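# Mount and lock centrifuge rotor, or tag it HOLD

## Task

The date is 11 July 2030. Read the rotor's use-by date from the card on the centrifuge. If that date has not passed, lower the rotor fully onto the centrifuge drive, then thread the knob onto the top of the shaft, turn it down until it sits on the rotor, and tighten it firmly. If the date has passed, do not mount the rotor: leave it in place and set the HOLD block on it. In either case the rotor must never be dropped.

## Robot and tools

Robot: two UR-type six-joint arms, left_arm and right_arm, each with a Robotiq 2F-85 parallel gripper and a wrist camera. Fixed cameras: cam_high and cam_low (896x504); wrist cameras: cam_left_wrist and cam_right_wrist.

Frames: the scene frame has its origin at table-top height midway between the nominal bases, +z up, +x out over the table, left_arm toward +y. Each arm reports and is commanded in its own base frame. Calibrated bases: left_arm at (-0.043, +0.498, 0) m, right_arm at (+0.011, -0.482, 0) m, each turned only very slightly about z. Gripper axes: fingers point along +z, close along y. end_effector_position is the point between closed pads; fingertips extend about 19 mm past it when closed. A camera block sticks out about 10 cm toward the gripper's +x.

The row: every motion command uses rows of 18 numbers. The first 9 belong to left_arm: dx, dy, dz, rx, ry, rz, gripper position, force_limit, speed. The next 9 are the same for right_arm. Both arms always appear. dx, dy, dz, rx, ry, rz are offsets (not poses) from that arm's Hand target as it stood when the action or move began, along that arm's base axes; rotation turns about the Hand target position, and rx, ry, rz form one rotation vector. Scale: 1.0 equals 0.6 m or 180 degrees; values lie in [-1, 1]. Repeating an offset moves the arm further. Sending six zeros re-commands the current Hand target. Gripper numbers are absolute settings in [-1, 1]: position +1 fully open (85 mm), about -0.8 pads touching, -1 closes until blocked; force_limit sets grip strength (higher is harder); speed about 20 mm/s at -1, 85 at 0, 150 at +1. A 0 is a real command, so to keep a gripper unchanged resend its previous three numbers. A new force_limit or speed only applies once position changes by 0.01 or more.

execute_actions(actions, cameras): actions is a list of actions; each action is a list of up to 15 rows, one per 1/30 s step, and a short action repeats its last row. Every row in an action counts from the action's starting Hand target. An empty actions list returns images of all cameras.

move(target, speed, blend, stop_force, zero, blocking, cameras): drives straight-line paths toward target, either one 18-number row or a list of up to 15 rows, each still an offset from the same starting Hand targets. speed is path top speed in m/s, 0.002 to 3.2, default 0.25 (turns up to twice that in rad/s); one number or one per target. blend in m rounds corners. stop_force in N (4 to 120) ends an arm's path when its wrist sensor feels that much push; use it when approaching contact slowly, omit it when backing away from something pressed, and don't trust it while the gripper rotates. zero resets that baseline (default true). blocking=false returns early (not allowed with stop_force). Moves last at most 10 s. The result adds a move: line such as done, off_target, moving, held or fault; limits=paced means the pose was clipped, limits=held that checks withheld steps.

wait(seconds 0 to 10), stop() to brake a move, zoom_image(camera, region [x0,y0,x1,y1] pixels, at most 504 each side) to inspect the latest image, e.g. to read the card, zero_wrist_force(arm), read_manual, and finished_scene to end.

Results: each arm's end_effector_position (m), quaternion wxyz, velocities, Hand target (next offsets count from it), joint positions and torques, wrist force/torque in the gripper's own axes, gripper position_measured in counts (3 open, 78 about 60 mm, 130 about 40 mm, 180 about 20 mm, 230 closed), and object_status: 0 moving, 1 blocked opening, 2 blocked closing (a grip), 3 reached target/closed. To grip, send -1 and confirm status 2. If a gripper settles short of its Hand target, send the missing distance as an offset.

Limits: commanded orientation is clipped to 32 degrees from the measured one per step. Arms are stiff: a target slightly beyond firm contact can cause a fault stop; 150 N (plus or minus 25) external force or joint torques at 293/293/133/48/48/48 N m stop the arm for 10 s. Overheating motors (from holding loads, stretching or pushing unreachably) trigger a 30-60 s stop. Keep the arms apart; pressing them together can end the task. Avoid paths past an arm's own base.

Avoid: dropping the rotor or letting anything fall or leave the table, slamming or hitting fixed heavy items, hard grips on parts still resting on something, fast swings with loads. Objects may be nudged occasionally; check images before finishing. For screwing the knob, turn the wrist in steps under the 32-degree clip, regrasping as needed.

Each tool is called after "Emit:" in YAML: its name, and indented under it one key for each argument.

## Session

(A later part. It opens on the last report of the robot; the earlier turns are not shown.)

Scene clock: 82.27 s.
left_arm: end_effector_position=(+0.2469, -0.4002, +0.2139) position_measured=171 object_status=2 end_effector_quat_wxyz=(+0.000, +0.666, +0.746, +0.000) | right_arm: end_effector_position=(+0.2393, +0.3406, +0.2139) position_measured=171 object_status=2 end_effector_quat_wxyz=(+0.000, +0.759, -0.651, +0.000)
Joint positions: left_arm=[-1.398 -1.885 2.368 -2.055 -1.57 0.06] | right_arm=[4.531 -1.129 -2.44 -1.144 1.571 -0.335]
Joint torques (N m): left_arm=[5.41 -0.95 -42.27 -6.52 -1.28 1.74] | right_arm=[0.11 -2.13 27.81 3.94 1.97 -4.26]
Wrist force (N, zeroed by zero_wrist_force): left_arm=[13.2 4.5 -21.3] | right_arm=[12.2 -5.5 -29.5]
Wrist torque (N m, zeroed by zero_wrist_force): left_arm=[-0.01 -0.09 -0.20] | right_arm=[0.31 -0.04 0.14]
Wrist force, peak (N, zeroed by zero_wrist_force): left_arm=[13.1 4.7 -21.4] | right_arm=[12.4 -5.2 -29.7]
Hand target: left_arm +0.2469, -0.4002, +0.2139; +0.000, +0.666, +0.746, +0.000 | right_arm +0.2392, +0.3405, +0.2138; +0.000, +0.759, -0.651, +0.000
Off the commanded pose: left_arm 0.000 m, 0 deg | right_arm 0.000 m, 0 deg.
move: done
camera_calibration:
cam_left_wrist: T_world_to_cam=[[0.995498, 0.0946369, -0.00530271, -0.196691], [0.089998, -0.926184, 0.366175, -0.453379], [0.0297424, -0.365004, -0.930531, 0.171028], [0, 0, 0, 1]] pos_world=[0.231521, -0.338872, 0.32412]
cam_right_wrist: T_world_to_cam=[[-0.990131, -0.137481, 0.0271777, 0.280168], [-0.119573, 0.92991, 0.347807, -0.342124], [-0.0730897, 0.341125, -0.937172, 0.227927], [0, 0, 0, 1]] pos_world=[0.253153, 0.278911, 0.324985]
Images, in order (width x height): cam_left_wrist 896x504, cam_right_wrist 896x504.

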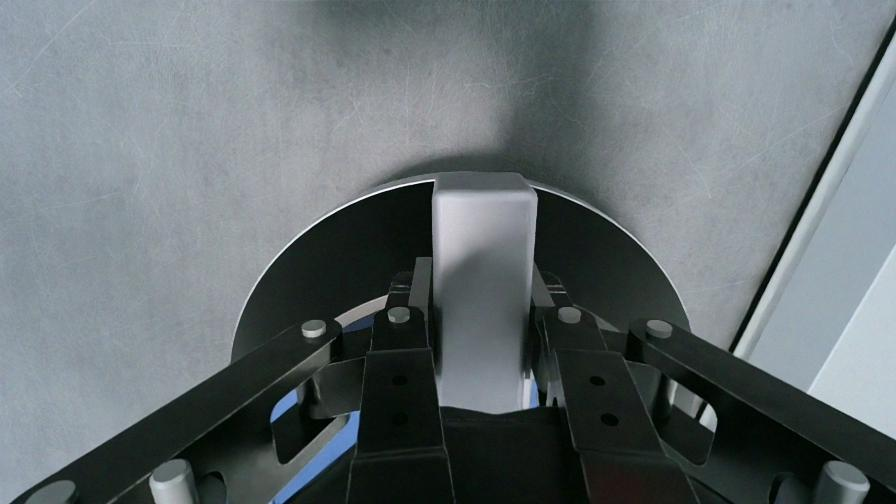

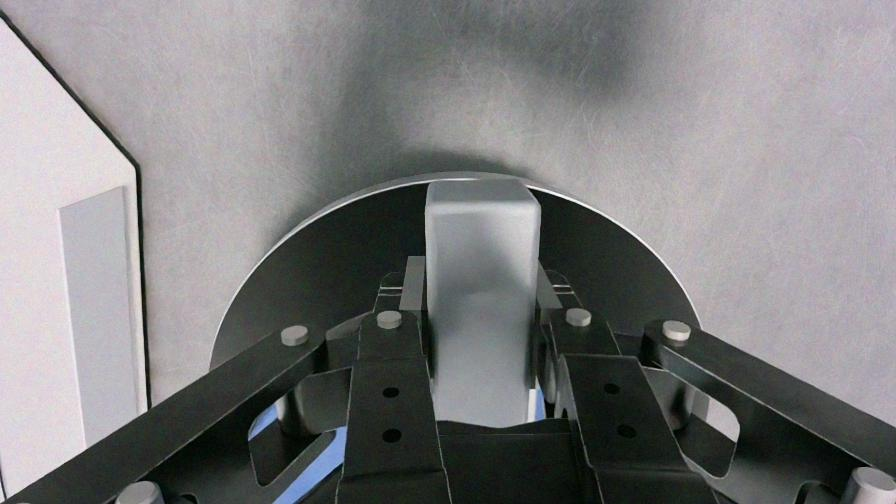

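Emit:
move:
  target: [0,0,0.05,0,0,0,-1,-0.5,-1,0,0,0.05,0,0,0,-1,-0.5,-1]
  speed: 0.04
  cameras: ["cam_high","cam_low","cam_left_wrist","cam_right_wrist"]

Scene clock: 84.37 s.
left_arm: end_effector_position=(+0.2469, -0.4002, +0.2438) position_measured=171 object_status=2 end_effector_quat_wxyz=(+0.000, +0.666, +0.746, +0.000) | right_arm: end_effector_position=(+0.2392, +0.3405, +0.2437) position_measured=171 object_status=2 end_effector_quat_wxyz=(+0.000, +0.759, -0.651, +0.000)
Joint positions: left_arm=[-1.398 -1.915 2.329 -1.985 -1.571 0.06] | right_arm=[4.531 -1.101 -2.397 -1.215 1.571 -0.336]
Joint torques (N m): left_arm=[-12.03 -59.11 -65.76 1.21 1 0.34] | right_arm=[-14.39 38.41 69.94 -2.32 -6.18 -2.72]
Wrist force (N, zeroed by zero_wrist_force): left_arm=[-29.1 -0.8 39.4] | right_arm=[-28.5 -0.6 35.5]
Wrist torque (N m, zeroed by zero_wrist_force): left_arm=[0.22 0.48 0.01] | right_arm=[0.29 0.02 0.44]
Wrist force, peak (N, zeroed by zero_wrist_force): left_arm=[-42.8 -0.7 42.0] | right_arm=[-44.6 -0.7 42.2]
Hand target: left_arm +0.2469, -0.4002, +0.2439; +0.000, +0.666, +0.746, +0.000 | right_arm +0.2392, +0.3405, +0.2438; +0.000, +0.759, -0.651, +0.000
Off the commanded pose: left_arm 0.000 m, 0 deg | right_arm 0.000 m, 0 deg.
move: done
camera_calibration:
cam_left_wrist: T_world_to_cam=[[0.995509, 0.0945136, -0.00535148, -0.196569], [0.0899042, -0.92623, 0.36608, -0.464159], [0.0296429, -0.364917, -0.930568, 0.19886], [0, 0, 0, 1]] pos_world=[0.231521, -0.338772, 0.35392]
cam_right_wrist: T_world_to_cam=[[-0.990118, -0.137579, 0.0271687, 0.279372], [-0.119681, 0.92996, 0.347635, -0.35232], [-0.0730933, 0.340948, -0.937236, 0.255962], [0, 0, 0, 1]] pos_world=[0.253154, 0.27881, 0.354786]

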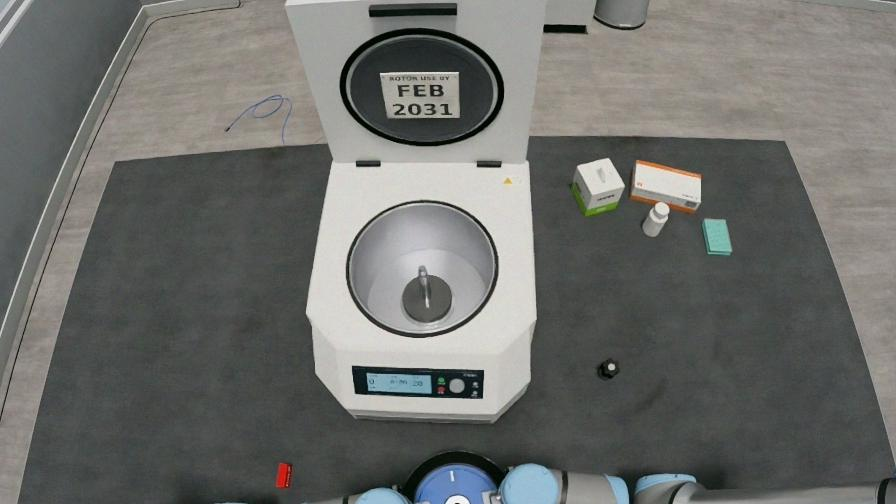

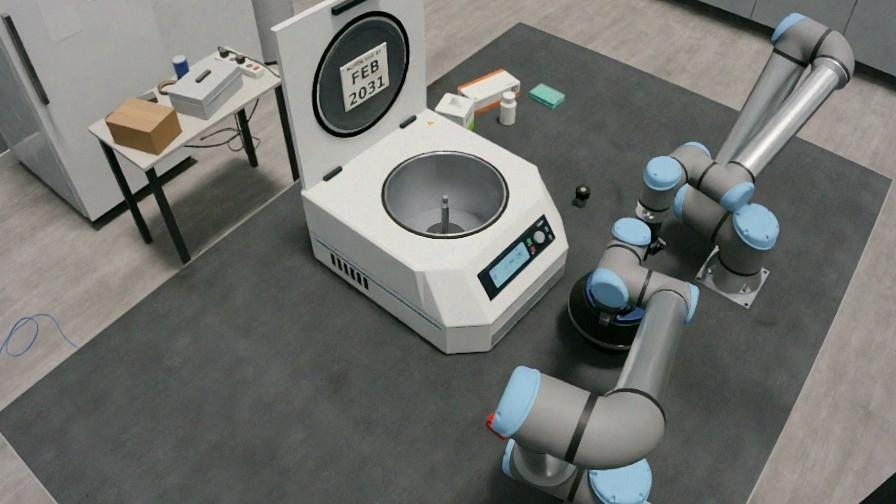

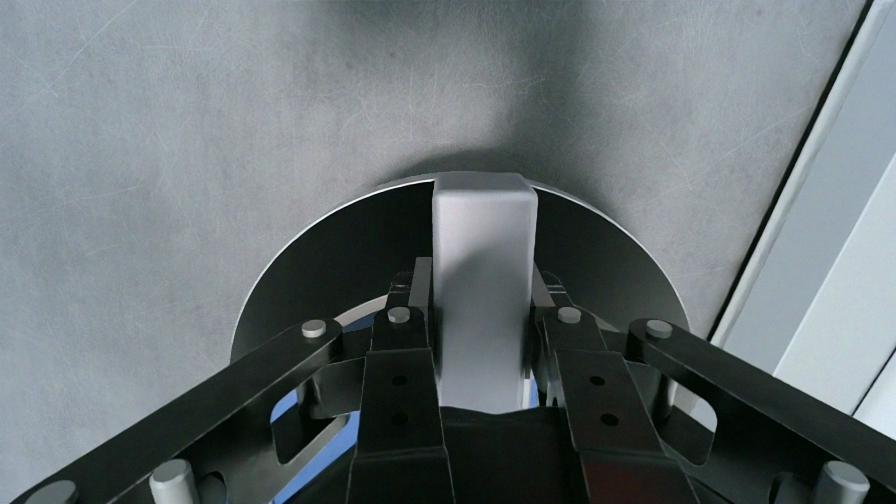

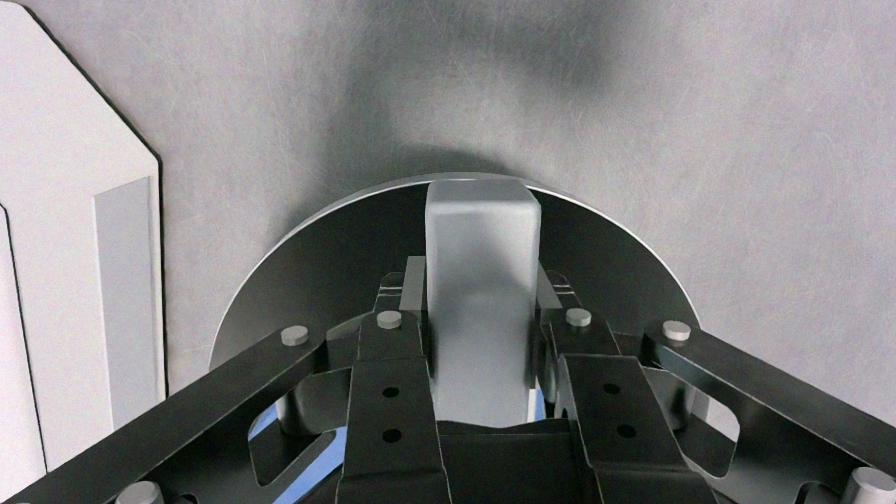

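Emit:
move:
  target: [0,-0.0007,0,0,0,0,-0.97,0.6,-1,0,0.0007,0,0,0,0,-0.97,0.6,-1]
  speed: 0.04

Scene clock: 85.63 s.
left_arm: end_effector_position=(+0.2469, -0.4005, +0.2438) position_measured=172 object_status=2 end_effector_quat_wxyz=(+0.000, +0.666, +0.746, +0.000) | right_arm: end_effector_position=(+0.2393, +0.3408, +0.2438) position_measured=172 object_status=2 end_effector_quat_wxyz=(+0.000, +0.759, -0.651, +0.000)
Joint positions: left_arm=[-1.398 -1.914 2.328 -1.985 -1.571 0.06] | right_arm=[4.531 -1.102 -2.396 -1.215 1.571 -0.335]
Joint torques (N m): left_arm=[-21.62 -18.73 -76.9 -9.82 2.28 -2.51] | right_arm=[5.81 12.37 79.14 8.31 -4.75 3.11]
Wrist force (N, zeroed by zero_wrist_force): left_arm=[-8.5 0.1 39.3] | right_arm=[-8.5 0.2 35.9]
Wrist torque (N m, zeroed by zero_wrist_force): left_arm=[0.23 0.20 -0.06] | right_arm=[0.29 -0.14 0.30]
Wrist force, peak (N, zeroed by zero_wrist_force): left_arm=[-29.3 -0.9 39.7] | right_arm=[-29.1 -0.6 36.0]
Hand target: left_arm +0.2469, -0.4006, +0.2439; +0.000, +0.666, +0.746, +0.000 | right_arm +0.2392, +0.3409, +0.2438; +0.000, +0.759, -0.651, +0.000
Off the commanded pose: left_arm 0.000 m, 0 deg | right_arm 0.000 m, 0 deg.
move: done

Emit:
move:
  target: [0,0,0.5,0,0,0,-0.97,0.6,-1,0,0,0.5,0,0,0,-0.97,0.6,-1]
  speed: 0.15
  cameras: ["all"]

Scene clock: 89.47 s.
left_arm: end_effector_position=(+0.2469, -0.4005, +0.5438) position_measured=172 object_status=2 end_effector_quat_wxyz=(+0.000, +0.666, +0.746, +0.000) | right_arm: end_effector_position=(+0.2393, +0.3409, +0.5437) position_measured=172 object_status=2 end_effector_quat_wxyz=(+0.000, +0.759, -0.651, +0.000)
Joint positions: left_arm=[-1.398 -1.987 1.835 -1.419 -1.57 0.06] | right_arm=[4.531 -1.056 -1.885 -1.771 1.571 -0.335]
Joint torques (N m): left_arm=[-33.77 4.46 -94.15 -19.24 1.76 -2.11] | right_arm=[20.59 -8.69 95.48 17.09 1.62 3.33]
Wrist force (N, zeroed by zero_wrist_force): left_arm=[50.3 1.2 40.5] | right_arm=[50.1 0.8 35.8]
Wrist torque (N m, zeroed by zero_wrist_force): left_arm=[0.17 -0.42 -0.14] | right_arm=[0.15 -0.79 -0.03]
Wrist force, peak (N, zeroed by zero_wrist_force): left_arm=[50.3 1.2 40.5] | right_arm=[50.1 0.8 35.8]
Hand target: left_arm +0.2469, -0.4006, +0.5439; +0.000, +0.666, +0.746, +0.000 | right_arm +0.2392, +0.3409, +0.5438; +0.000, +0.759, -0.651, +0.000
Off the commanded pose: left_arm 0.000 m, 0 deg | right_arm 0.000 m, 0 deg.
move: done
camera_calibration:
cam_left_wrist: T_world_to_cam=[[0.995501, 0.0946001, -0.0053742, -0.194879], [0.0899957, -0.926255, 0.365994, -0.574326], [0.0296452, -0.364831, -0.930602, 0.477936], [0, 0, 0, 1]] pos_world=[0.231521, -0.339171, 0.65392]
cam_right_wrist: T_world_to_cam=[[-0.990131, -0.137476, 0.0272208, 0.271216], [-0.119576, 0.93002, 0.347513, -0.456946], [-0.0730905, 0.340828, -0.93728, 0.537059], [0, 0, 0, 1]] pos_world=[0.253153, 0.27921, 0.654786]

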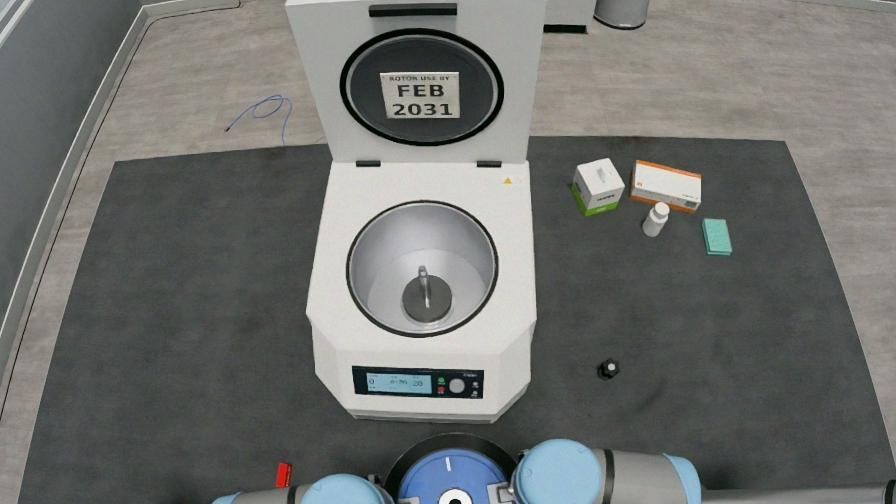

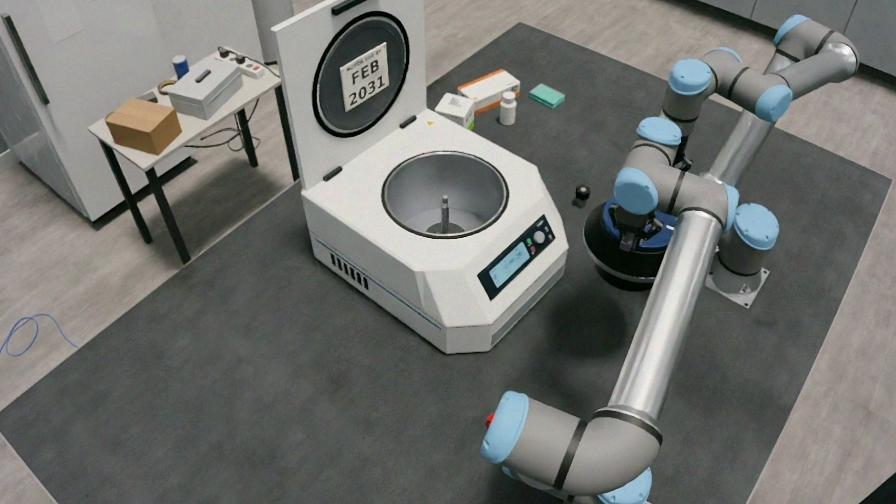

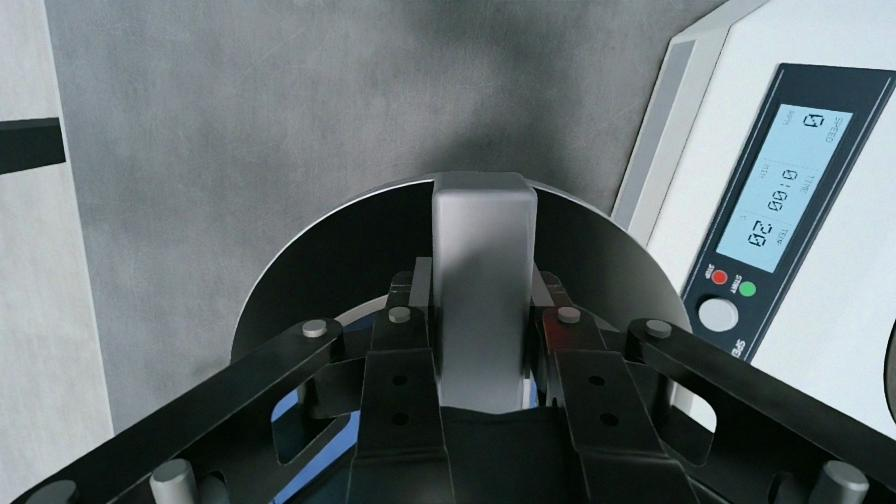

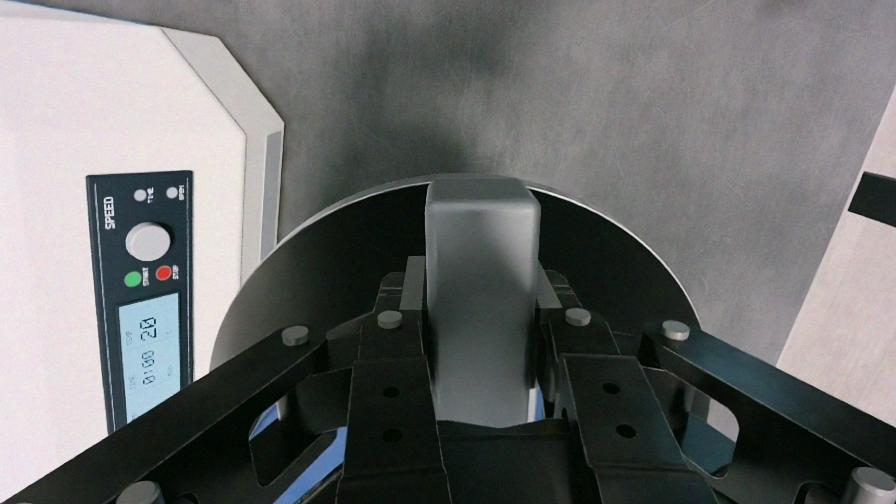

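Emit:
move:
  target: [0.3312,0.0350,0,0,0,-0.01,-0.97,0.6,-1,0.3167,0.0442,0,0,0,-0.01,-0.97,0.6,-1]
  speed: 0.15

Scene clock: 92.07 s.
left_arm: end_effector_position=(+0.4455, -0.3795, +0.5438) position_measured=172 object_status=2 end_effector_quat_wxyz=(+0.000, +0.678, +0.735, +0.000) | right_arm: end_effector_position=(+0.4292, +0.3674, +0.5438) position_measured=172 object_status=2 end_effector_quat_wxyz=(+0.000, +0.749, -0.662, +0.000)
Joint positions: left_arm=[-1.008 -1.786 1.701 -1.487 -1.571 0.481] | right_arm=[4.163 -1.321 -1.727 -1.665 1.571 -0.673]
Joint torques (N m): left_arm=[19.5 -38.35 -86.32 -11.29 -2.74 2.53] | right_arm=[-12.6 37.44 87.83 11.42 2.35 -4.82]
Wrist force (N, zeroed by zero_wrist_force): left_arm=[-5.5 -0.7 39.6] | right_arm=[-3.0 -0.7 35.9]
Wrist torque (N m, zeroed by zero_wrist_force): left_arm=[-0.01 0.53 -0.15] | right_arm=[0.05 -0.30 0.21]
Wrist force, peak (N, zeroed by zero_wrist_force): left_arm=[56.1 -0.9 40.2] | right_arm=[55.1 2.5 35.5]
Hand target: left_arm +0.4456, -0.3796, +0.5439; +0.000, +0.678, +0.735, +0.000 | right_arm +0.4293, +0.3674, +0.5438; +0.000, +0.749, -0.662, +0.000
Off the commanded pose: left_arm 0.000 m, 0 deg | right_arm 0.000 m, 0 deg.
move: done

Emit:
move:
  target: [0.3312,0.0332,0,0,0,-0.01,-0.97,0.6,-1,0.3167,0.0459,0,0,0,-0.01,-0.97,0.6,-1]
  speed: 0.15

Scene clock: 94.17 s.
left_arm: end_effector_position=(+0.6442, -0.3596, +0.5438) position_measured=172 object_status=2 end_effector_quat_wxyz=(+0.000, +0.689, +0.725, +0.000) | right_arm: end_effector_position=(+0.6192, +0.3949, +0.5438) position_measured=172 object_status=2 end_effector_quat_wxyz=(+0.000, +0.739, -0.674, +0.000)
Joint positions: left_arm=[-0.747 -1.528 1.467 -1.51 -1.571 0.773] | right_arm=[3.949 -1.609 -1.472 -1.632 1.571 -0.855]
Joint torques (N m): left_arm=[7.27 -64.12 -90.14 -9.37 -7.05 1.82] | right_arm=[1.27 66.6 91.52 8.44 5.85 -4.13]
Wrist force (N, zeroed by zero_wrist_force): left_arm=[16.2 1.5 39.6] | right_arm=[15.5 1.2 35.8]
Wrist torque (N m, zeroed by zero_wrist_force): left_arm=[0.02 0.22 -0.31] | right_arm=[0.09 -0.13 0.02]
Wrist force, peak (N, zeroed by zero_wrist_force): left_arm=[-15.7 0.0 39.9] | right_arm=[-16.0 0.1 35.8]
Hand target: left_arm +0.6443, -0.3597, +0.5439; +0.000, +0.689, +0.725, +0.000 | right_arm +0.6193, +0.3950, +0.5438; +0.000, +0.739, -0.674, +0.000
Off the commanded pose: left_arm 0.000 m, 0 deg | right_arm 0.000 m, 0 deg.
move: done

Emit:
move:
  target: [0.3313,0.0332,0,0,0,-0.01,-0.97,0.6,-1,0.3165,0.0457,0,0,0,-0.01,-0.97,0.6,-1]
  speed: 0.15
  cameras: ["all"]

Emit:
zoom_image:
  camera: "cam_high"
  region: [360, 160, 500, 280]

Emit:
zoom_image:
  camera: "cam_low"
  region: [360, 40, 560, 250]

Scene clock: 96.50 s.
left_arm: end_effector_position=(+0.8431, -0.3396, +0.5439) position_measured=172 object_status=2 end_effector_quat_wxyz=(+0.000, +0.700, +0.714, +0.000) | right_arm: end_effector_position=(+0.8092, +0.4223, +0.5438) position_measured=172 object_status=2 end_effector_quat_wxyz=(+0.000, +0.728, -0.686, +0.000)
Joint positions: left_arm=[-0.576 -1.23 1.108 -1.449 -1.571 0.976] | right_arm=[3.814 -1.919 -1.097 -1.696 1.571 -0.958]
Joint torques (N m): left_arm=[-6.52 -97.67 -88.51 -9.75 -9.21 2.29] | right_arm=[11.88 100.52 91.7 9.64 7.91 -4.31]
Wrist force (N, zeroed by zero_wrist_force): left_arm=[26.7 2.7 39.5] | right_arm=[26.3 1.6 35.1]
Wrist torque (N m, zeroed by zero_wrist_force): left_arm=[0.08 0.17 -0.31] | right_arm=[0.05 -0.24 -0.14]
Wrist force, peak (N, zeroed by zero_wrist_force): left_arm=[26.3 2.8 40.2] | right_arm=[26.3 1.6 35.1]
Hand target: left_arm +0.8431, -0.3397, +0.5439; +0.000, +0.700, +0.714, +0.000 | right_arm +0.8092, +0.4224, +0.5438; +0.000, +0.728, -0.686, +0.000
Off the commanded pose: left_arm 0.000 m, 0 deg | right_arm 0.000 m, 0 deg.
move: done
camera_calibration:
cam_left_wrist: T_world_to_cam=[[0.999986, 0.000537697, -0.00532029, -0.829884], [0.00244761, -0.930614, 0.365993, -0.499331], [-0.00475435, -0.366001, -0.930602, 0.511157], [0, 0, 0, 1]] pos_world=[0.833525, -0.277154, 0.65402]
cam_right_wrist: T_world_to_cam=[[-0.998681, -0.0436235, 0.0270967, 0.813971], [-0.0315087, 0.937163, 0.347466, -0.538794], [-0.0405518, 0.346154, -0.937301, 0.522489], [0, 0, 0, 1]] pos_world=[0.817108, 0.359584, 0.654886]

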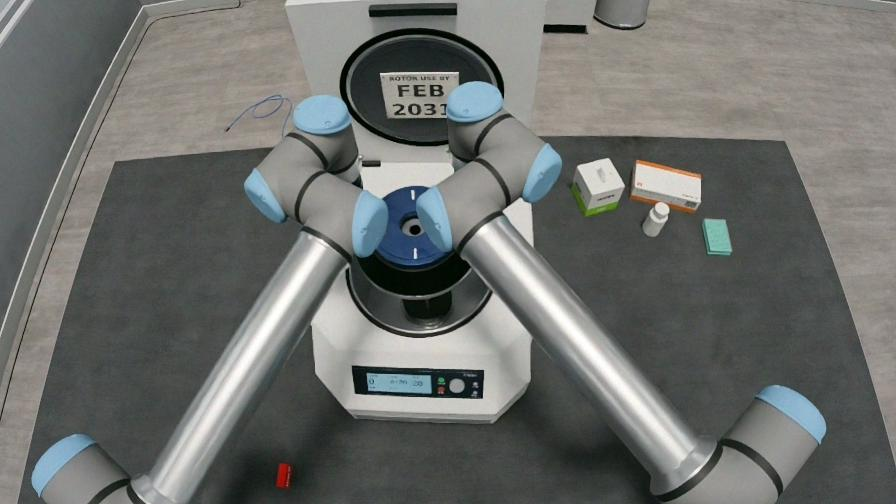

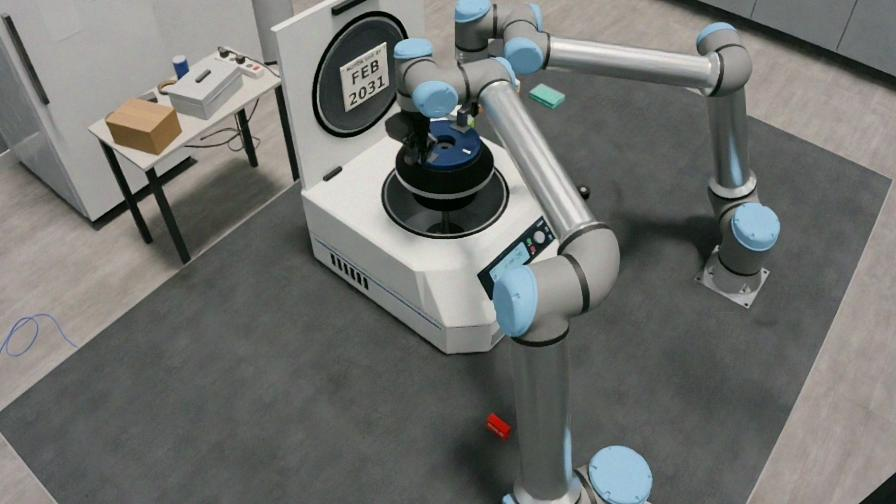

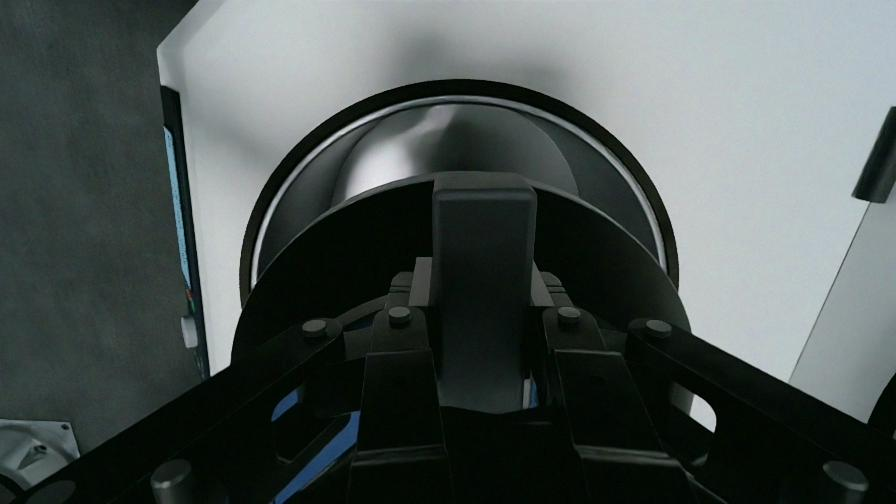

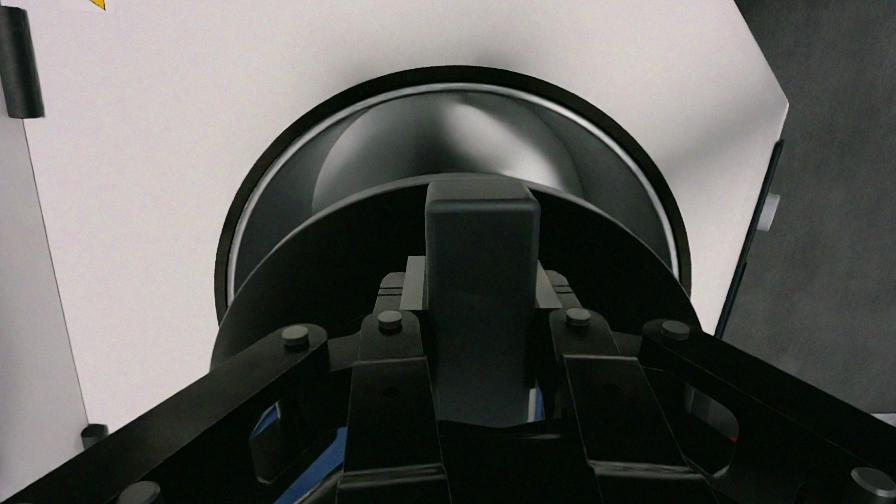

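Scaled by 3.600 from the camera's 896x504 image, which has a finer 1280x720 frame.

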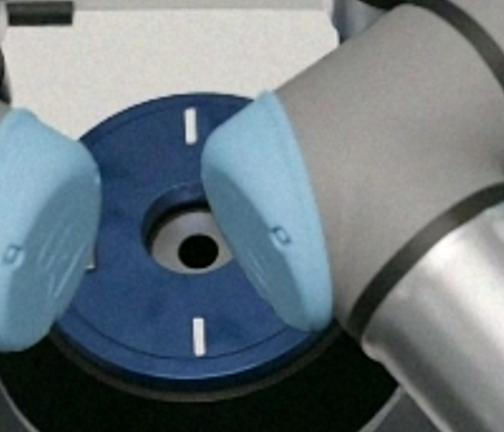

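Scaled by 2.400 from the camera's 896x504 image, which has a finer 1280x720 frame.

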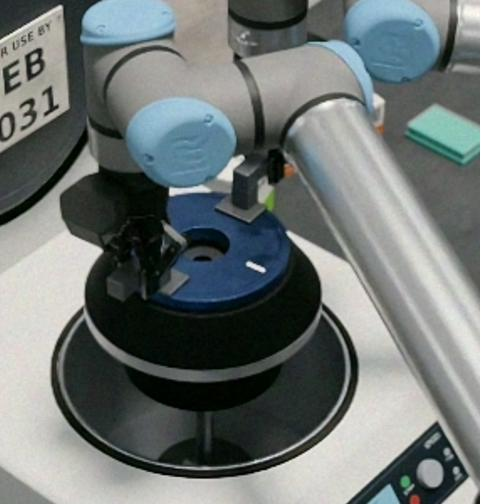

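Emit:
move:
  target: [0,0.0004,-0.15,0,0,0,-0.97,0.6,-1,0,-0.0004,-0.15,0,0,0,-0.97,0.6,-1]
  speed: 0.035
  stop_force: 12

Scene clock: 101.20 s.
left_arm: end_effector_position=(+0.8431, -0.3396, +0.4666) position_measured=172 object_status=2 end_effector_quat_wxyz=(+0.000, +0.700, +0.714, +0.000) | right_arm: end_effector_position=(+0.8092, +0.4222, +0.4714) position_measured=172 object_status=2 end_effector_quat_wxyz=(+0.000, +0.728, -0.686, +0.000)
Joint positions: left_arm=[-0.576 -1.237 1.253 -1.588 -1.571 0.976] | right_arm=[3.814 -1.912 -1.235 -1.566 1.571 -0.958]
Joint torques (N m): left_arm=[-40.01 -74.43 -71.37 -6.85 -7.12 -1.25] | right_arm=[1.81 154.16 106.43 8.78 -1.94 -2.57]
Wrist force (N, zeroed by zero_wrist_force): left_arm=[23.6 1.2 15.6] | right_arm=[3.4 -1.2 60.7]
Wrist torque (N m, zeroed by zero_wrist_force): left_arm=[0.11 -0.85 -0.05] | right_arm=[0.38 1.00 0.23]
Wrist force, peak (N, zeroed by zero_wrist_force): left_arm=[32.5 2.5 39.9] | right_arm=[-4.7 -2.9 72.4]
Hand target: left_arm +0.8431, -0.3396, +0.4666; +0.000, +0.700, +0.714, +0.000 (not the last commanded pose) | right_arm +0.8092, +0.4222, +0.4714; +0.000, +0.728, -0.686, +0.000 (not the last commanded pose)
Off the commanded pose: left_arm 0.013 m, 0 deg | right_arm 0.018 m, 0 deg.
move: contact (left_arm, right_arm)

Emit:
move:
  target: [0,0,0.008,0,0,0,-0.97,0.6,-1,0,0,0,0,0,0,-0.97,0.6,-1]
  speed: 0.03
  cameras: ["all"]

Emit:
zoom_image:
  camera: "cam_high"
  region: [360, 180, 500, 300]

Emit:
zoom_image:
  camera: "cam_low"
  region: [360, 60, 560, 260]

Scene clock: 102.63 s.
left_arm: end_effector_position=(+0.8431, -0.3397, +0.4711) position_measured=172 object_status=2 end_effector_quat_wxyz=(+0.000, +0.700, +0.714, +0.000) | right_arm: end_effector_position=(+0.8092, +0.4222, +0.4716) position_measured=172 object_status=2 end_effector_quat_wxyz=(+0.000, +0.728, -0.686, +0.000)
Joint positions: left_arm=[-0.576 -1.237 1.245 -1.579 -1.571 0.976] | right_arm=[3.814 -1.911 -1.235 -1.566 1.571 -0.958]
Joint torques (N m): left_arm=[-27.25 -126.47 -89.84 -7.49 -2.66 -1.78] | right_arm=[4.33 112.06 82.23 9.32 2.88 -1.16]
Wrist force (N, zeroed by zero_wrist_force): left_arm=[9.0 2.5 43.4] | right_arm=[17.0 0.8 28.2]
Wrist torque (N m, zeroed by zero_wrist_force): left_arm=[-0.07 0.21 -0.28] | right_arm=[0.09 0.03 -0.01]
Wrist force, peak (N, zeroed by zero_wrist_force): left_arm=[9.0 2.5 43.4] | right_arm=[3.5 -1.4 61.5]
Hand target: left_arm +0.8431, -0.3396, +0.4714; +0.000, +0.700, +0.714, +0.000 | right_arm +0.8092, +0.4222, +0.4714; +0.000, +0.728, -0.686, +0.000
Off the commanded pose: left_arm 0.000 m, 0 deg | right_arm 0.000 m, 0 deg.
move: done
camera_calibration:
cam_left_wrist: T_world_to_cam=[[0.999985, 0.000372111, -0.00547157, -0.830328], [0.00234998, -0.930534, 0.366199, -0.472704], [-0.00495521, -0.366206, -0.93052, 0.443472], [0, 0, 0, 1]] pos_world=[0.833624, -0.277156, 0.58122]
cam_right_wrist: T_world_to_cam=[[-0.998677, -0.043724, 0.0270519, 0.816083], [-0.0316095, 0.937081, 0.347677, -0.513621], [-0.0405517, 0.346362, -0.937224, 0.454734], [0, 0, 0, 1]] pos_world=[0.817208, 0.359484, 0.582685]

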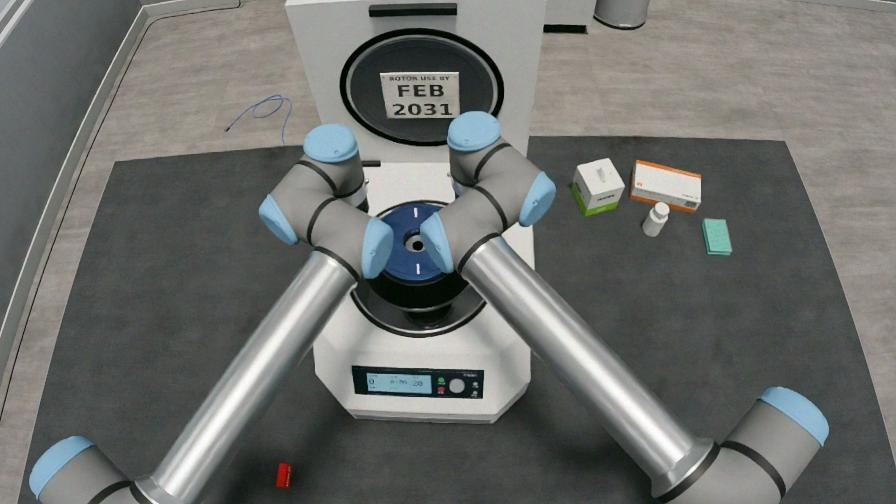

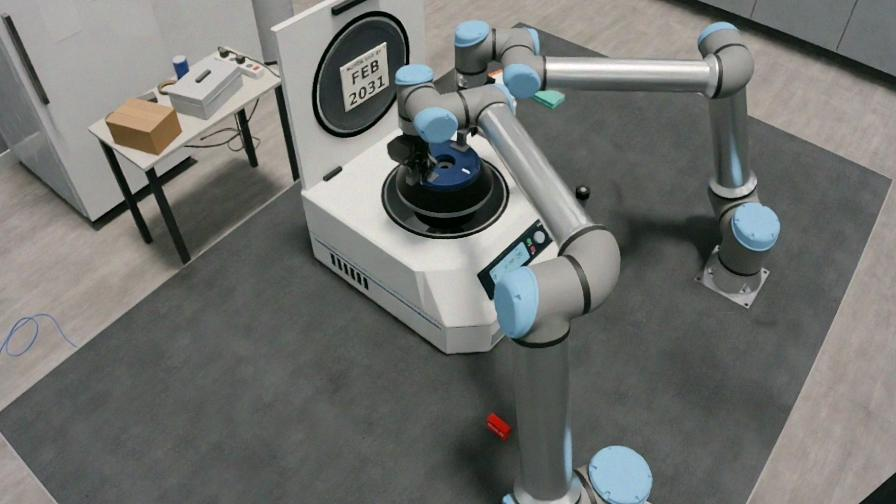

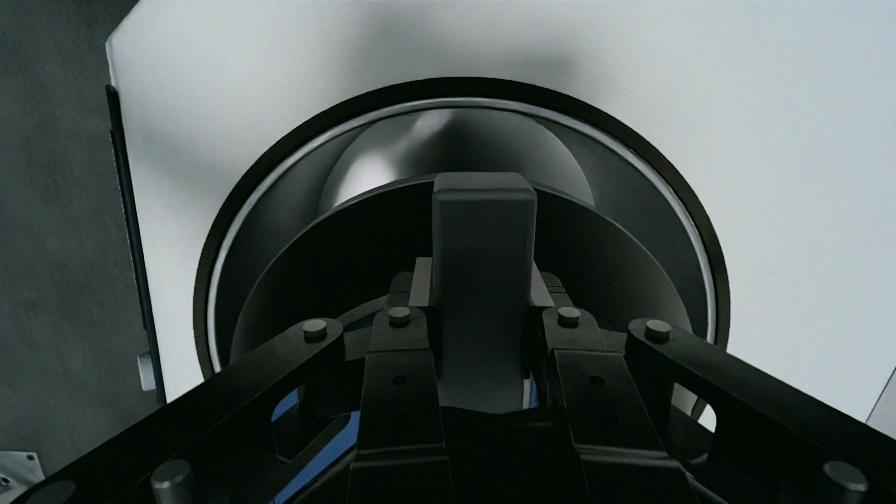

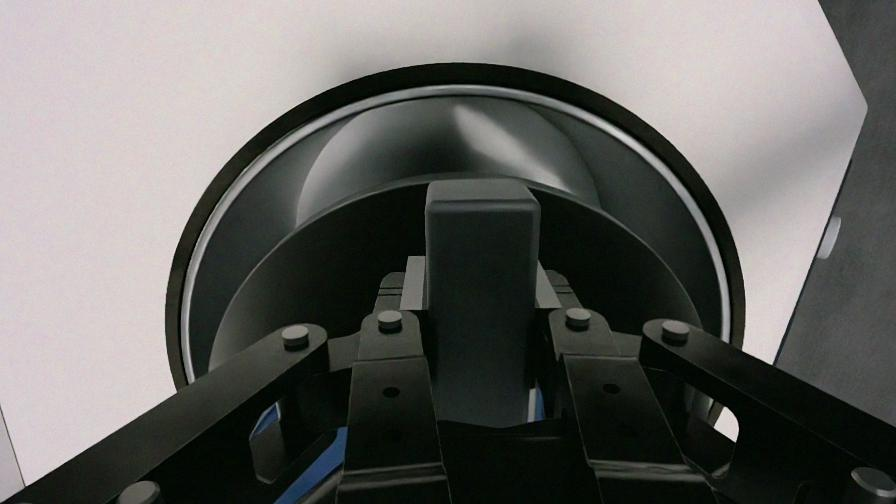

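Scaled by 3.600 from the camera's 896x504 image, which has a finer 1280x720 frame.

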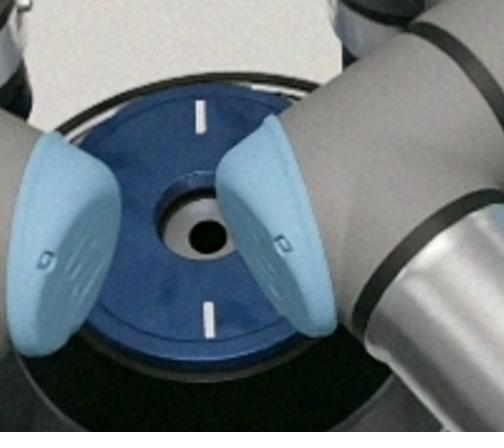

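Scaled by 2.520 from the camera's 896x504 image, which has a finer 1280x720 frame.

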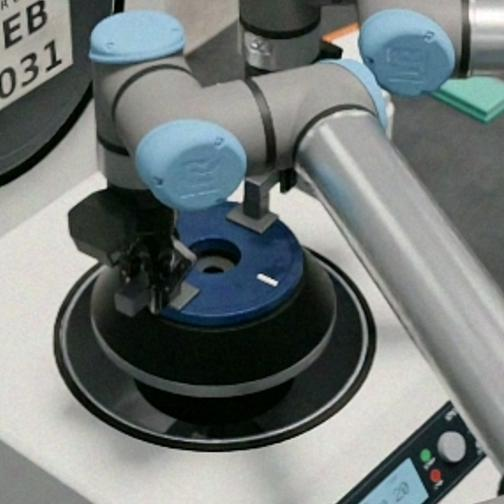

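Emit:
move:
  target: [0,0,-0.01,0,0,0,-0.97,0.6,-1,0,0,-0.01,0,0,0,-0.97,0.6,-1]
  speed: 0.02

Scene clock: 104.57 s.
left_arm: end_effector_position=(+0.8430, -0.3396, +0.4655) position_measured=172 object_status=2 end_effector_quat_wxyz=(+0.000, +0.700, +0.714, +0.000) | right_arm: end_effector_position=(+0.8092, +0.4222, +0.4656) position_measured=172 object_status=2 end_effector_quat_wxyz=(+0.000, +0.728, -0.686, +0.000)
Joint positions: left_arm=[-0.576 -1.237 1.255 -1.59 -1.571 0.976] | right_arm=[3.814 -1.912 -1.245 -1.556 1.571 -0.958]
Joint torques (N m): left_arm=[-1.25 -131.14 -81.33 -12.77 1.97 -1.35] | right_arm=[22.93 63.98 50.36 13.96 6.51 0.81]
Wrist force (N, zeroed by zero_wrist_force): left_arm=[-13.9 3.8 67.5] | right_arm=[33.0 2.5 -5.2]
Wrist torque (N m, zeroed by zero_wrist_force): left_arm=[-0.13 0.14 -0.51] | right_arm=[-0.07 0.19 -0.20]
Wrist force, peak (N, zeroed by zero_wrist_force): left_arm=[-15.3 4.1 69.4] | right_arm=[31.2 3.1 -14.6]
Hand target: left_arm +0.8431, -0.3396, +0.4654; +0.000, +0.700, +0.714, +0.000 | right_arm +0.8092, +0.4222, +0.4654; +0.000, +0.728, -0.686, +0.000
Off the commanded pose: left_arm 0.000 m, 0 deg | right_arm 0.000 m, 0 deg.
move: done

Emit:
move:
  target: [0,-0.002,0.0,0,0,0,-0.97,0.6,-1,0,-0.002,0,0,0,0,-0.97,0.6,-1]
  speed: 0.02

Scene clock: 105.80 s.
left_arm: end_effector_position=(+0.8431, -0.3407, +0.4655) position_measured=172 object_status=2 end_effector_quat_wxyz=(+0.000, +0.700, +0.714, +0.000) | right_arm: end_effector_position=(+0.8092, +0.4211, +0.4652) position_measured=172 object_status=2 end_effector_quat_wxyz=(+0.000, +0.728, -0.686, +0.000)
Joint positions: left_arm=[-0.577 -1.237 1.254 -1.589 -1.571 0.975] | right_arm=[3.813 -1.911 -1.247 -1.556 1.571 -0.959]
Joint torques (N m): left_arm=[-25.37 -117.87 -95.92 -6.96 1.95 -2.18] | right_arm=[7.48 107.26 63.12 13.25 6.28 -4.5]
Wrist force (N, zeroed by zero_wrist_force): left_arm=[-1.5 3.4 54.9] | right_arm=[22.0 0.6 13.5]
Wrist torque (N m, zeroed by zero_wrist_force): left_arm=[-0.13 0.37 -0.01] | right_arm=[0.25 -0.10 -0.05]
Wrist force, peak (N, zeroed by zero_wrist_force): left_arm=[-13.8 3.9 68.2] | right_arm=[34.0 3.2 -6.7]
Hand target: left_arm +0.8431, -0.3408, +0.4654; +0.000, +0.700, +0.714, +0.000 | right_arm +0.8092, +0.4210, +0.4654; +0.000, +0.728, -0.686, +0.000
Off the commanded pose: left_arm 0.000 m, 0 deg | right_arm 0.000 m, 0 deg.
move: done

Emit:
move:
  target: [0,-0.0024,0.0,0,0,0,-0.97,0.6,-1,0,-0.0024,0,0,0,0,-0.97,0.6,-1]
  speed: 0.02

Scene clock: 106.77 s.
left_arm: end_effector_position=(+0.8431, -0.3422, +0.4654) position_measured=172 object_status=2 end_effector_quat_wxyz=(+0.000, +0.700, +0.714, +0.000) | right_arm: end_effector_position=(+0.8092, +0.4196, +0.4653) position_measured=172 object_status=2 end_effector_quat_wxyz=(+0.000, +0.728, -0.686, +0.000)
Joint positions: left_arm=[-0.578 -1.236 1.253 -1.589 -1.571 0.974] | right_arm=[3.812 -1.91 -1.248 -1.555 1.571 -0.96]
Joint torques (N m): left_arm=[-34.73 -100.48 -89.33 -8.45 -2.85 -1.94] | right_arm=[-0.88 128.62 76.35 14.37 4.26 -4.46]
Wrist force (N, zeroed by zero_wrist_force): left_arm=[13.0 -0.1 40.1] | right_arm=[12.3 0.5 34.3]
Wrist torque (N m, zeroed by zero_wrist_force): left_arm=[-0.11 0.28 0.13] | right_arm=[0.08 -0.28 0.14]
Wrist force, peak (N, zeroed by zero_wrist_force): left_arm=[-0.2 2.2 54.3] | right_arm=[12.3 0.4 34.7]
Hand target: left_arm +0.8431, -0.3422, +0.4654; +0.000, +0.700, +0.714, +0.000 | right_arm +0.8092, +0.4196, +0.4654; +0.000, +0.728, -0.686, +0.000
Off the commanded pose: left_arm 0.000 m, 0 deg | right_arm 0.000 m, 0 deg.
move: done

Emit:
move:
  target: [0,-0.0002,-0.0167,0,0,0,-0.97,0.6,-1,0,-0.0002,-0.0167,0,0,0,-0.97,0.6,-1]
  speed: 0.02

Scene clock: 107.87 s.
left_arm: end_effector_position=(+0.8431, -0.3423, +0.4555) position_measured=172 object_status=2 end_effector_quat_wxyz=(+0.000, +0.700, +0.714, +0.000) | right_arm: end_effector_position=(+0.8092, +0.4195, +0.4555) position_measured=172 object_status=2 end_effector_quat_wxyz=(+0.000, +0.728, -0.686, +0.000) end_effector_velocity=(+0.002, +0.001, +0.000) end_effector_angular_velocity=(+0.003, -0.005, -0.001)
Joint positions: left_arm=[-0.578 -1.235 1.27 -1.606 -1.571 0.974] | right_arm=[3.812 -1.91 -1.265 -1.538 1.571 -0.96]
Joint velocities: left_arm=[within noise] | right_arm=[0 0 0 0.006 -0.001 0.001]
Joint torques (N m): left_arm=[-35.16 -99.29 -69.85 -13.56 -4.58 -2.28] | right_arm=[-1.62 104.9 78.77 14.28 -0.37 -4.55]
Wrist force (N, zeroed by zero_wrist_force): left_arm=[13.9 0.3 36.7] | right_arm=[9.5 -1.1 37.0]
Wrist torque (N m, zeroed by zero_wrist_force): left_arm=[-0.20 0.23 0.16] | right_arm=[0.12 -0.25 0.13]
Wrist force, peak (N, zeroed by zero_wrist_force): left_arm=[13.2 0.3 40.5] | right_arm=[9.3 -0.7 37.6]
Hand target: left_arm +0.8431, -0.3423, +0.4554; +0.000, +0.700, +0.714, +0.000 | right_arm +0.8092, +0.4195, +0.4553; +0.000, +0.728, -0.686, +0.000
Off the commanded pose: left_arm 0.000 m, 0 deg | right_arm 0.000 m, 0 deg.
move: done

Emit:
move:
  target: [0,0,-0.02,0,0,0,-0.97,0.6,-1,0,0,-0.02,0,0,0,-0.97,0.6,-1]
  speed: 0.025

Scene clock: 108.97 s.
left_arm: end_effector_position=(+0.8431, -0.3423, +0.4435) position_measured=172 object_status=2 end_effector_quat_wxyz=(+0.000, +0.700, +0.714, +0.000) | right_arm: end_effector_position=(+0.8092, +0.4195, +0.4434) position_measured=172 object_status=2 end_effector_quat_wxyz=(+0.000, +0.728, -0.686, +0.000)
Joint positions: left_arm=[-0.578 -1.234 1.29 -1.627 -1.571 0.974] | right_arm=[3.812 -1.911 -1.285 -1.517 1.571 -0.96]
Joint torques (N m): left_arm=[-32.76 -97.49 -66.31 -13.73 -4.28 -2.06] | right_arm=[-0.91 107.59 78.59 13.47 -1.02 -4.41]
Wrist force (N, zeroed by zero_wrist_force): left_arm=[13.0 -0.2 35.5] | right_arm=[6.8 -1.0 38.1]
Wrist torque (N m, zeroed by zero_wrist_force): left_arm=[-0.17 0.29 0.25] | right_arm=[0.19 -0.24 0.20]
Wrist force, peak (N, zeroed by zero_wrist_force): left_arm=[13.7 0.4 36.9] | right_arm=[6.1 -1.0 38.9]
Hand target: left_arm +0.8431, -0.3423, +0.4434; +0.000, +0.700, +0.714, +0.000 | right_arm +0.8092, +0.4195, +0.4433; +0.000, +0.728, -0.686, +0.000
Off the commanded pose: left_arm 0.000 m, 0 deg | right_arm 0.000 m, 0 deg.
move: done

Emit:
move:
  target: [0,0.0005,-0.03,0,0,0,-0.97,0.6,-1,0,0.0006,-0.03,0,0,0,-0.97,0.6,-1]
  speed: 0.025

Scene clock: 110.37 s.
left_arm: end_effector_position=(+0.8431, -0.3421, +0.4255) position_measured=172 object_status=2 end_effector_quat_wxyz=(+0.000, +0.700, +0.714, +0.000) | right_arm: end_effector_position=(+0.8092, +0.4198, +0.4255) position_measured=172 object_status=2 end_effector_quat_wxyz=(+0.000, +0.728, -0.686, +0.000)
Joint positions: left_arm=[-0.578 -1.232 1.319 -1.658 -1.571 0.974] | right_arm=[3.812 -1.913 -1.313 -1.487 1.571 -0.96]
Joint torques (N m): left_arm=[7.62 -99.31 -67.95 -13.61 -4.26 2.26] | right_arm=[21.22 106.67 77.19 14.14 -1.01 3.42]
Wrist force (N, zeroed by zero_wrist_force): left_arm=[11.5 0.5 38.5] | right_arm=[9.5 -0.3 36.5]
Wrist torque (N m, zeroed by zero_wrist_force): left_arm=[-0.08 0.29 0.07] | right_arm=[0.08 -0.25 0.12]
Wrist force, peak (N, zeroed by zero_wrist_force): left_arm=[13.0 1.8 38.3] | right_arm=[9.1 -0.6 38.4]
Hand target: left_arm +0.8431, -0.3420, +0.4254; +0.000, +0.700, +0.714, +0.000 | right_arm +0.8092, +0.4198, +0.4253; +0.000, +0.728, -0.686, +0.000
Off the commanded pose: left_arm 0.000 m, 0 deg | right_arm 0.000 m, 0 deg.
move: done

Emit:
move:
  target: [0,0,-0.05,0,0,0,-0.97,0.6,-1,0,0,-0.05,0,0,0,-0.97,0.6,-1]
  speed: 0.03
  cameras: ["cam_high","cam_low"]

Emit:
zoom_image:
  camera: "cam_high"
  region: [360, 180, 500, 300]

Emit:
zoom_image:
  camera: "cam_low"
  region: [360, 60, 560, 260]

Scene clock: 112.13 s.
left_arm: end_effector_position=(+0.8431, -0.3420, +0.3955) position_measured=172 object_status=2 end_effector_quat_wxyz=(+0.000, +0.700, +0.714, +0.000) | right_arm: end_effector_position=(+0.8092, +0.4198, +0.3954) position_measured=172 object_status=2 end_effector_quat_wxyz=(+0.000, +0.728, -0.686, +0.000)
Joint positions: left_arm=[-0.578 -1.227 1.364 -1.709 -1.571 0.974] | right_arm=[3.812 -1.919 -1.359 -1.436 1.571 -0.96]
Joint torques (N m): left_arm=[8.93 -100.6 -68.3 -12.61 -4.43 1.84] | right_arm=[14.49 105.93 76.25 13.05 -0.79 2.9]
Wrist force (N, zeroed by zero_wrist_force): left_arm=[8.6 0.2 38.0] | right_arm=[5.0 -0.5 36.7]
Wrist torque (N m, zeroed by zero_wrist_force): left_arm=[-0.08 0.27 0.07] | right_arm=[0.11 -0.26 0.19]
Wrist force, peak (N, zeroed by zero_wrist_force): left_arm=[10.4 0.1 39.6] | right_arm=[4.7 -1.2 37.6]
Hand target: left_arm +0.8431, -0.3420, +0.3954; +0.000, +0.700, +0.714, +0.000 | right_arm +0.8092, +0.4198, +0.3953; +0.000, +0.728, -0.686, +0.000
Off the commanded pose: left_arm 0.000 m, 0 deg | right_arm 0.000 m, 0 deg.
move: done
Images, in order (width x height): cam_high 896x504, cam_low 896x504.

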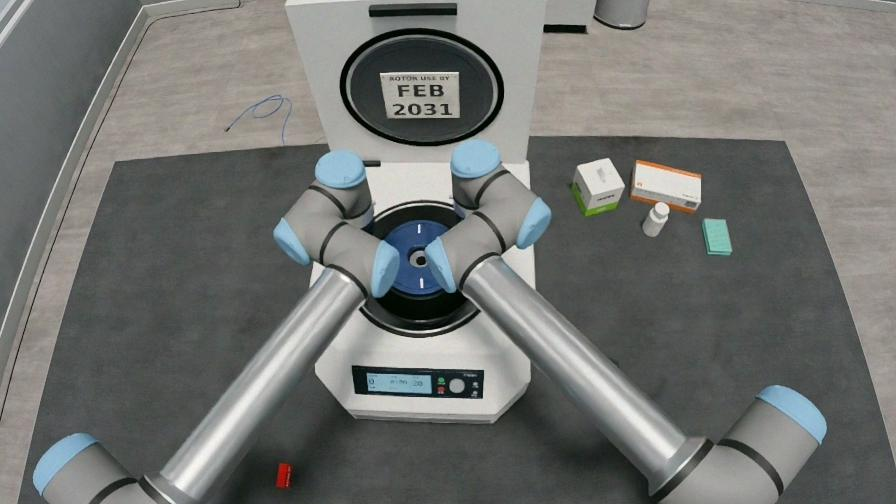

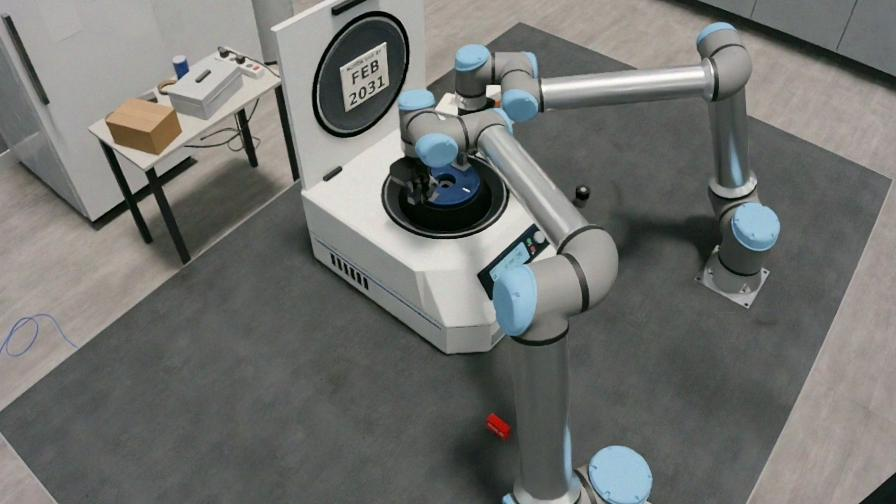

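Scaled by 3.600 from the camera's 896x504 image, which has a finer 1280x720 frame.

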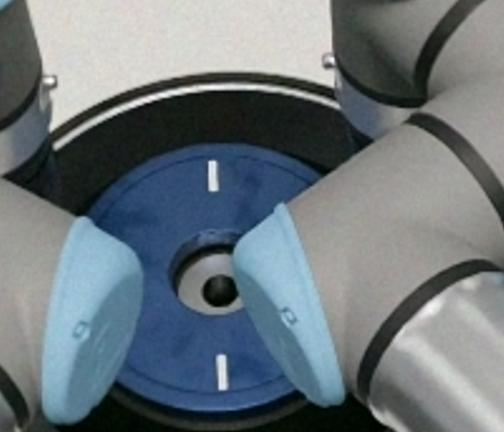

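Scaled by 2.520 from the camera's 896x504 image, which has a finer 1280x720 frame.

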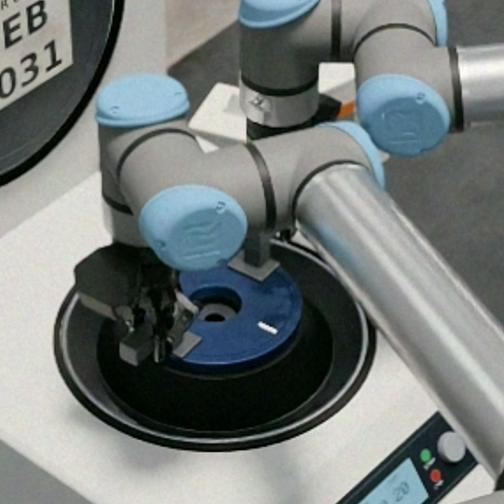

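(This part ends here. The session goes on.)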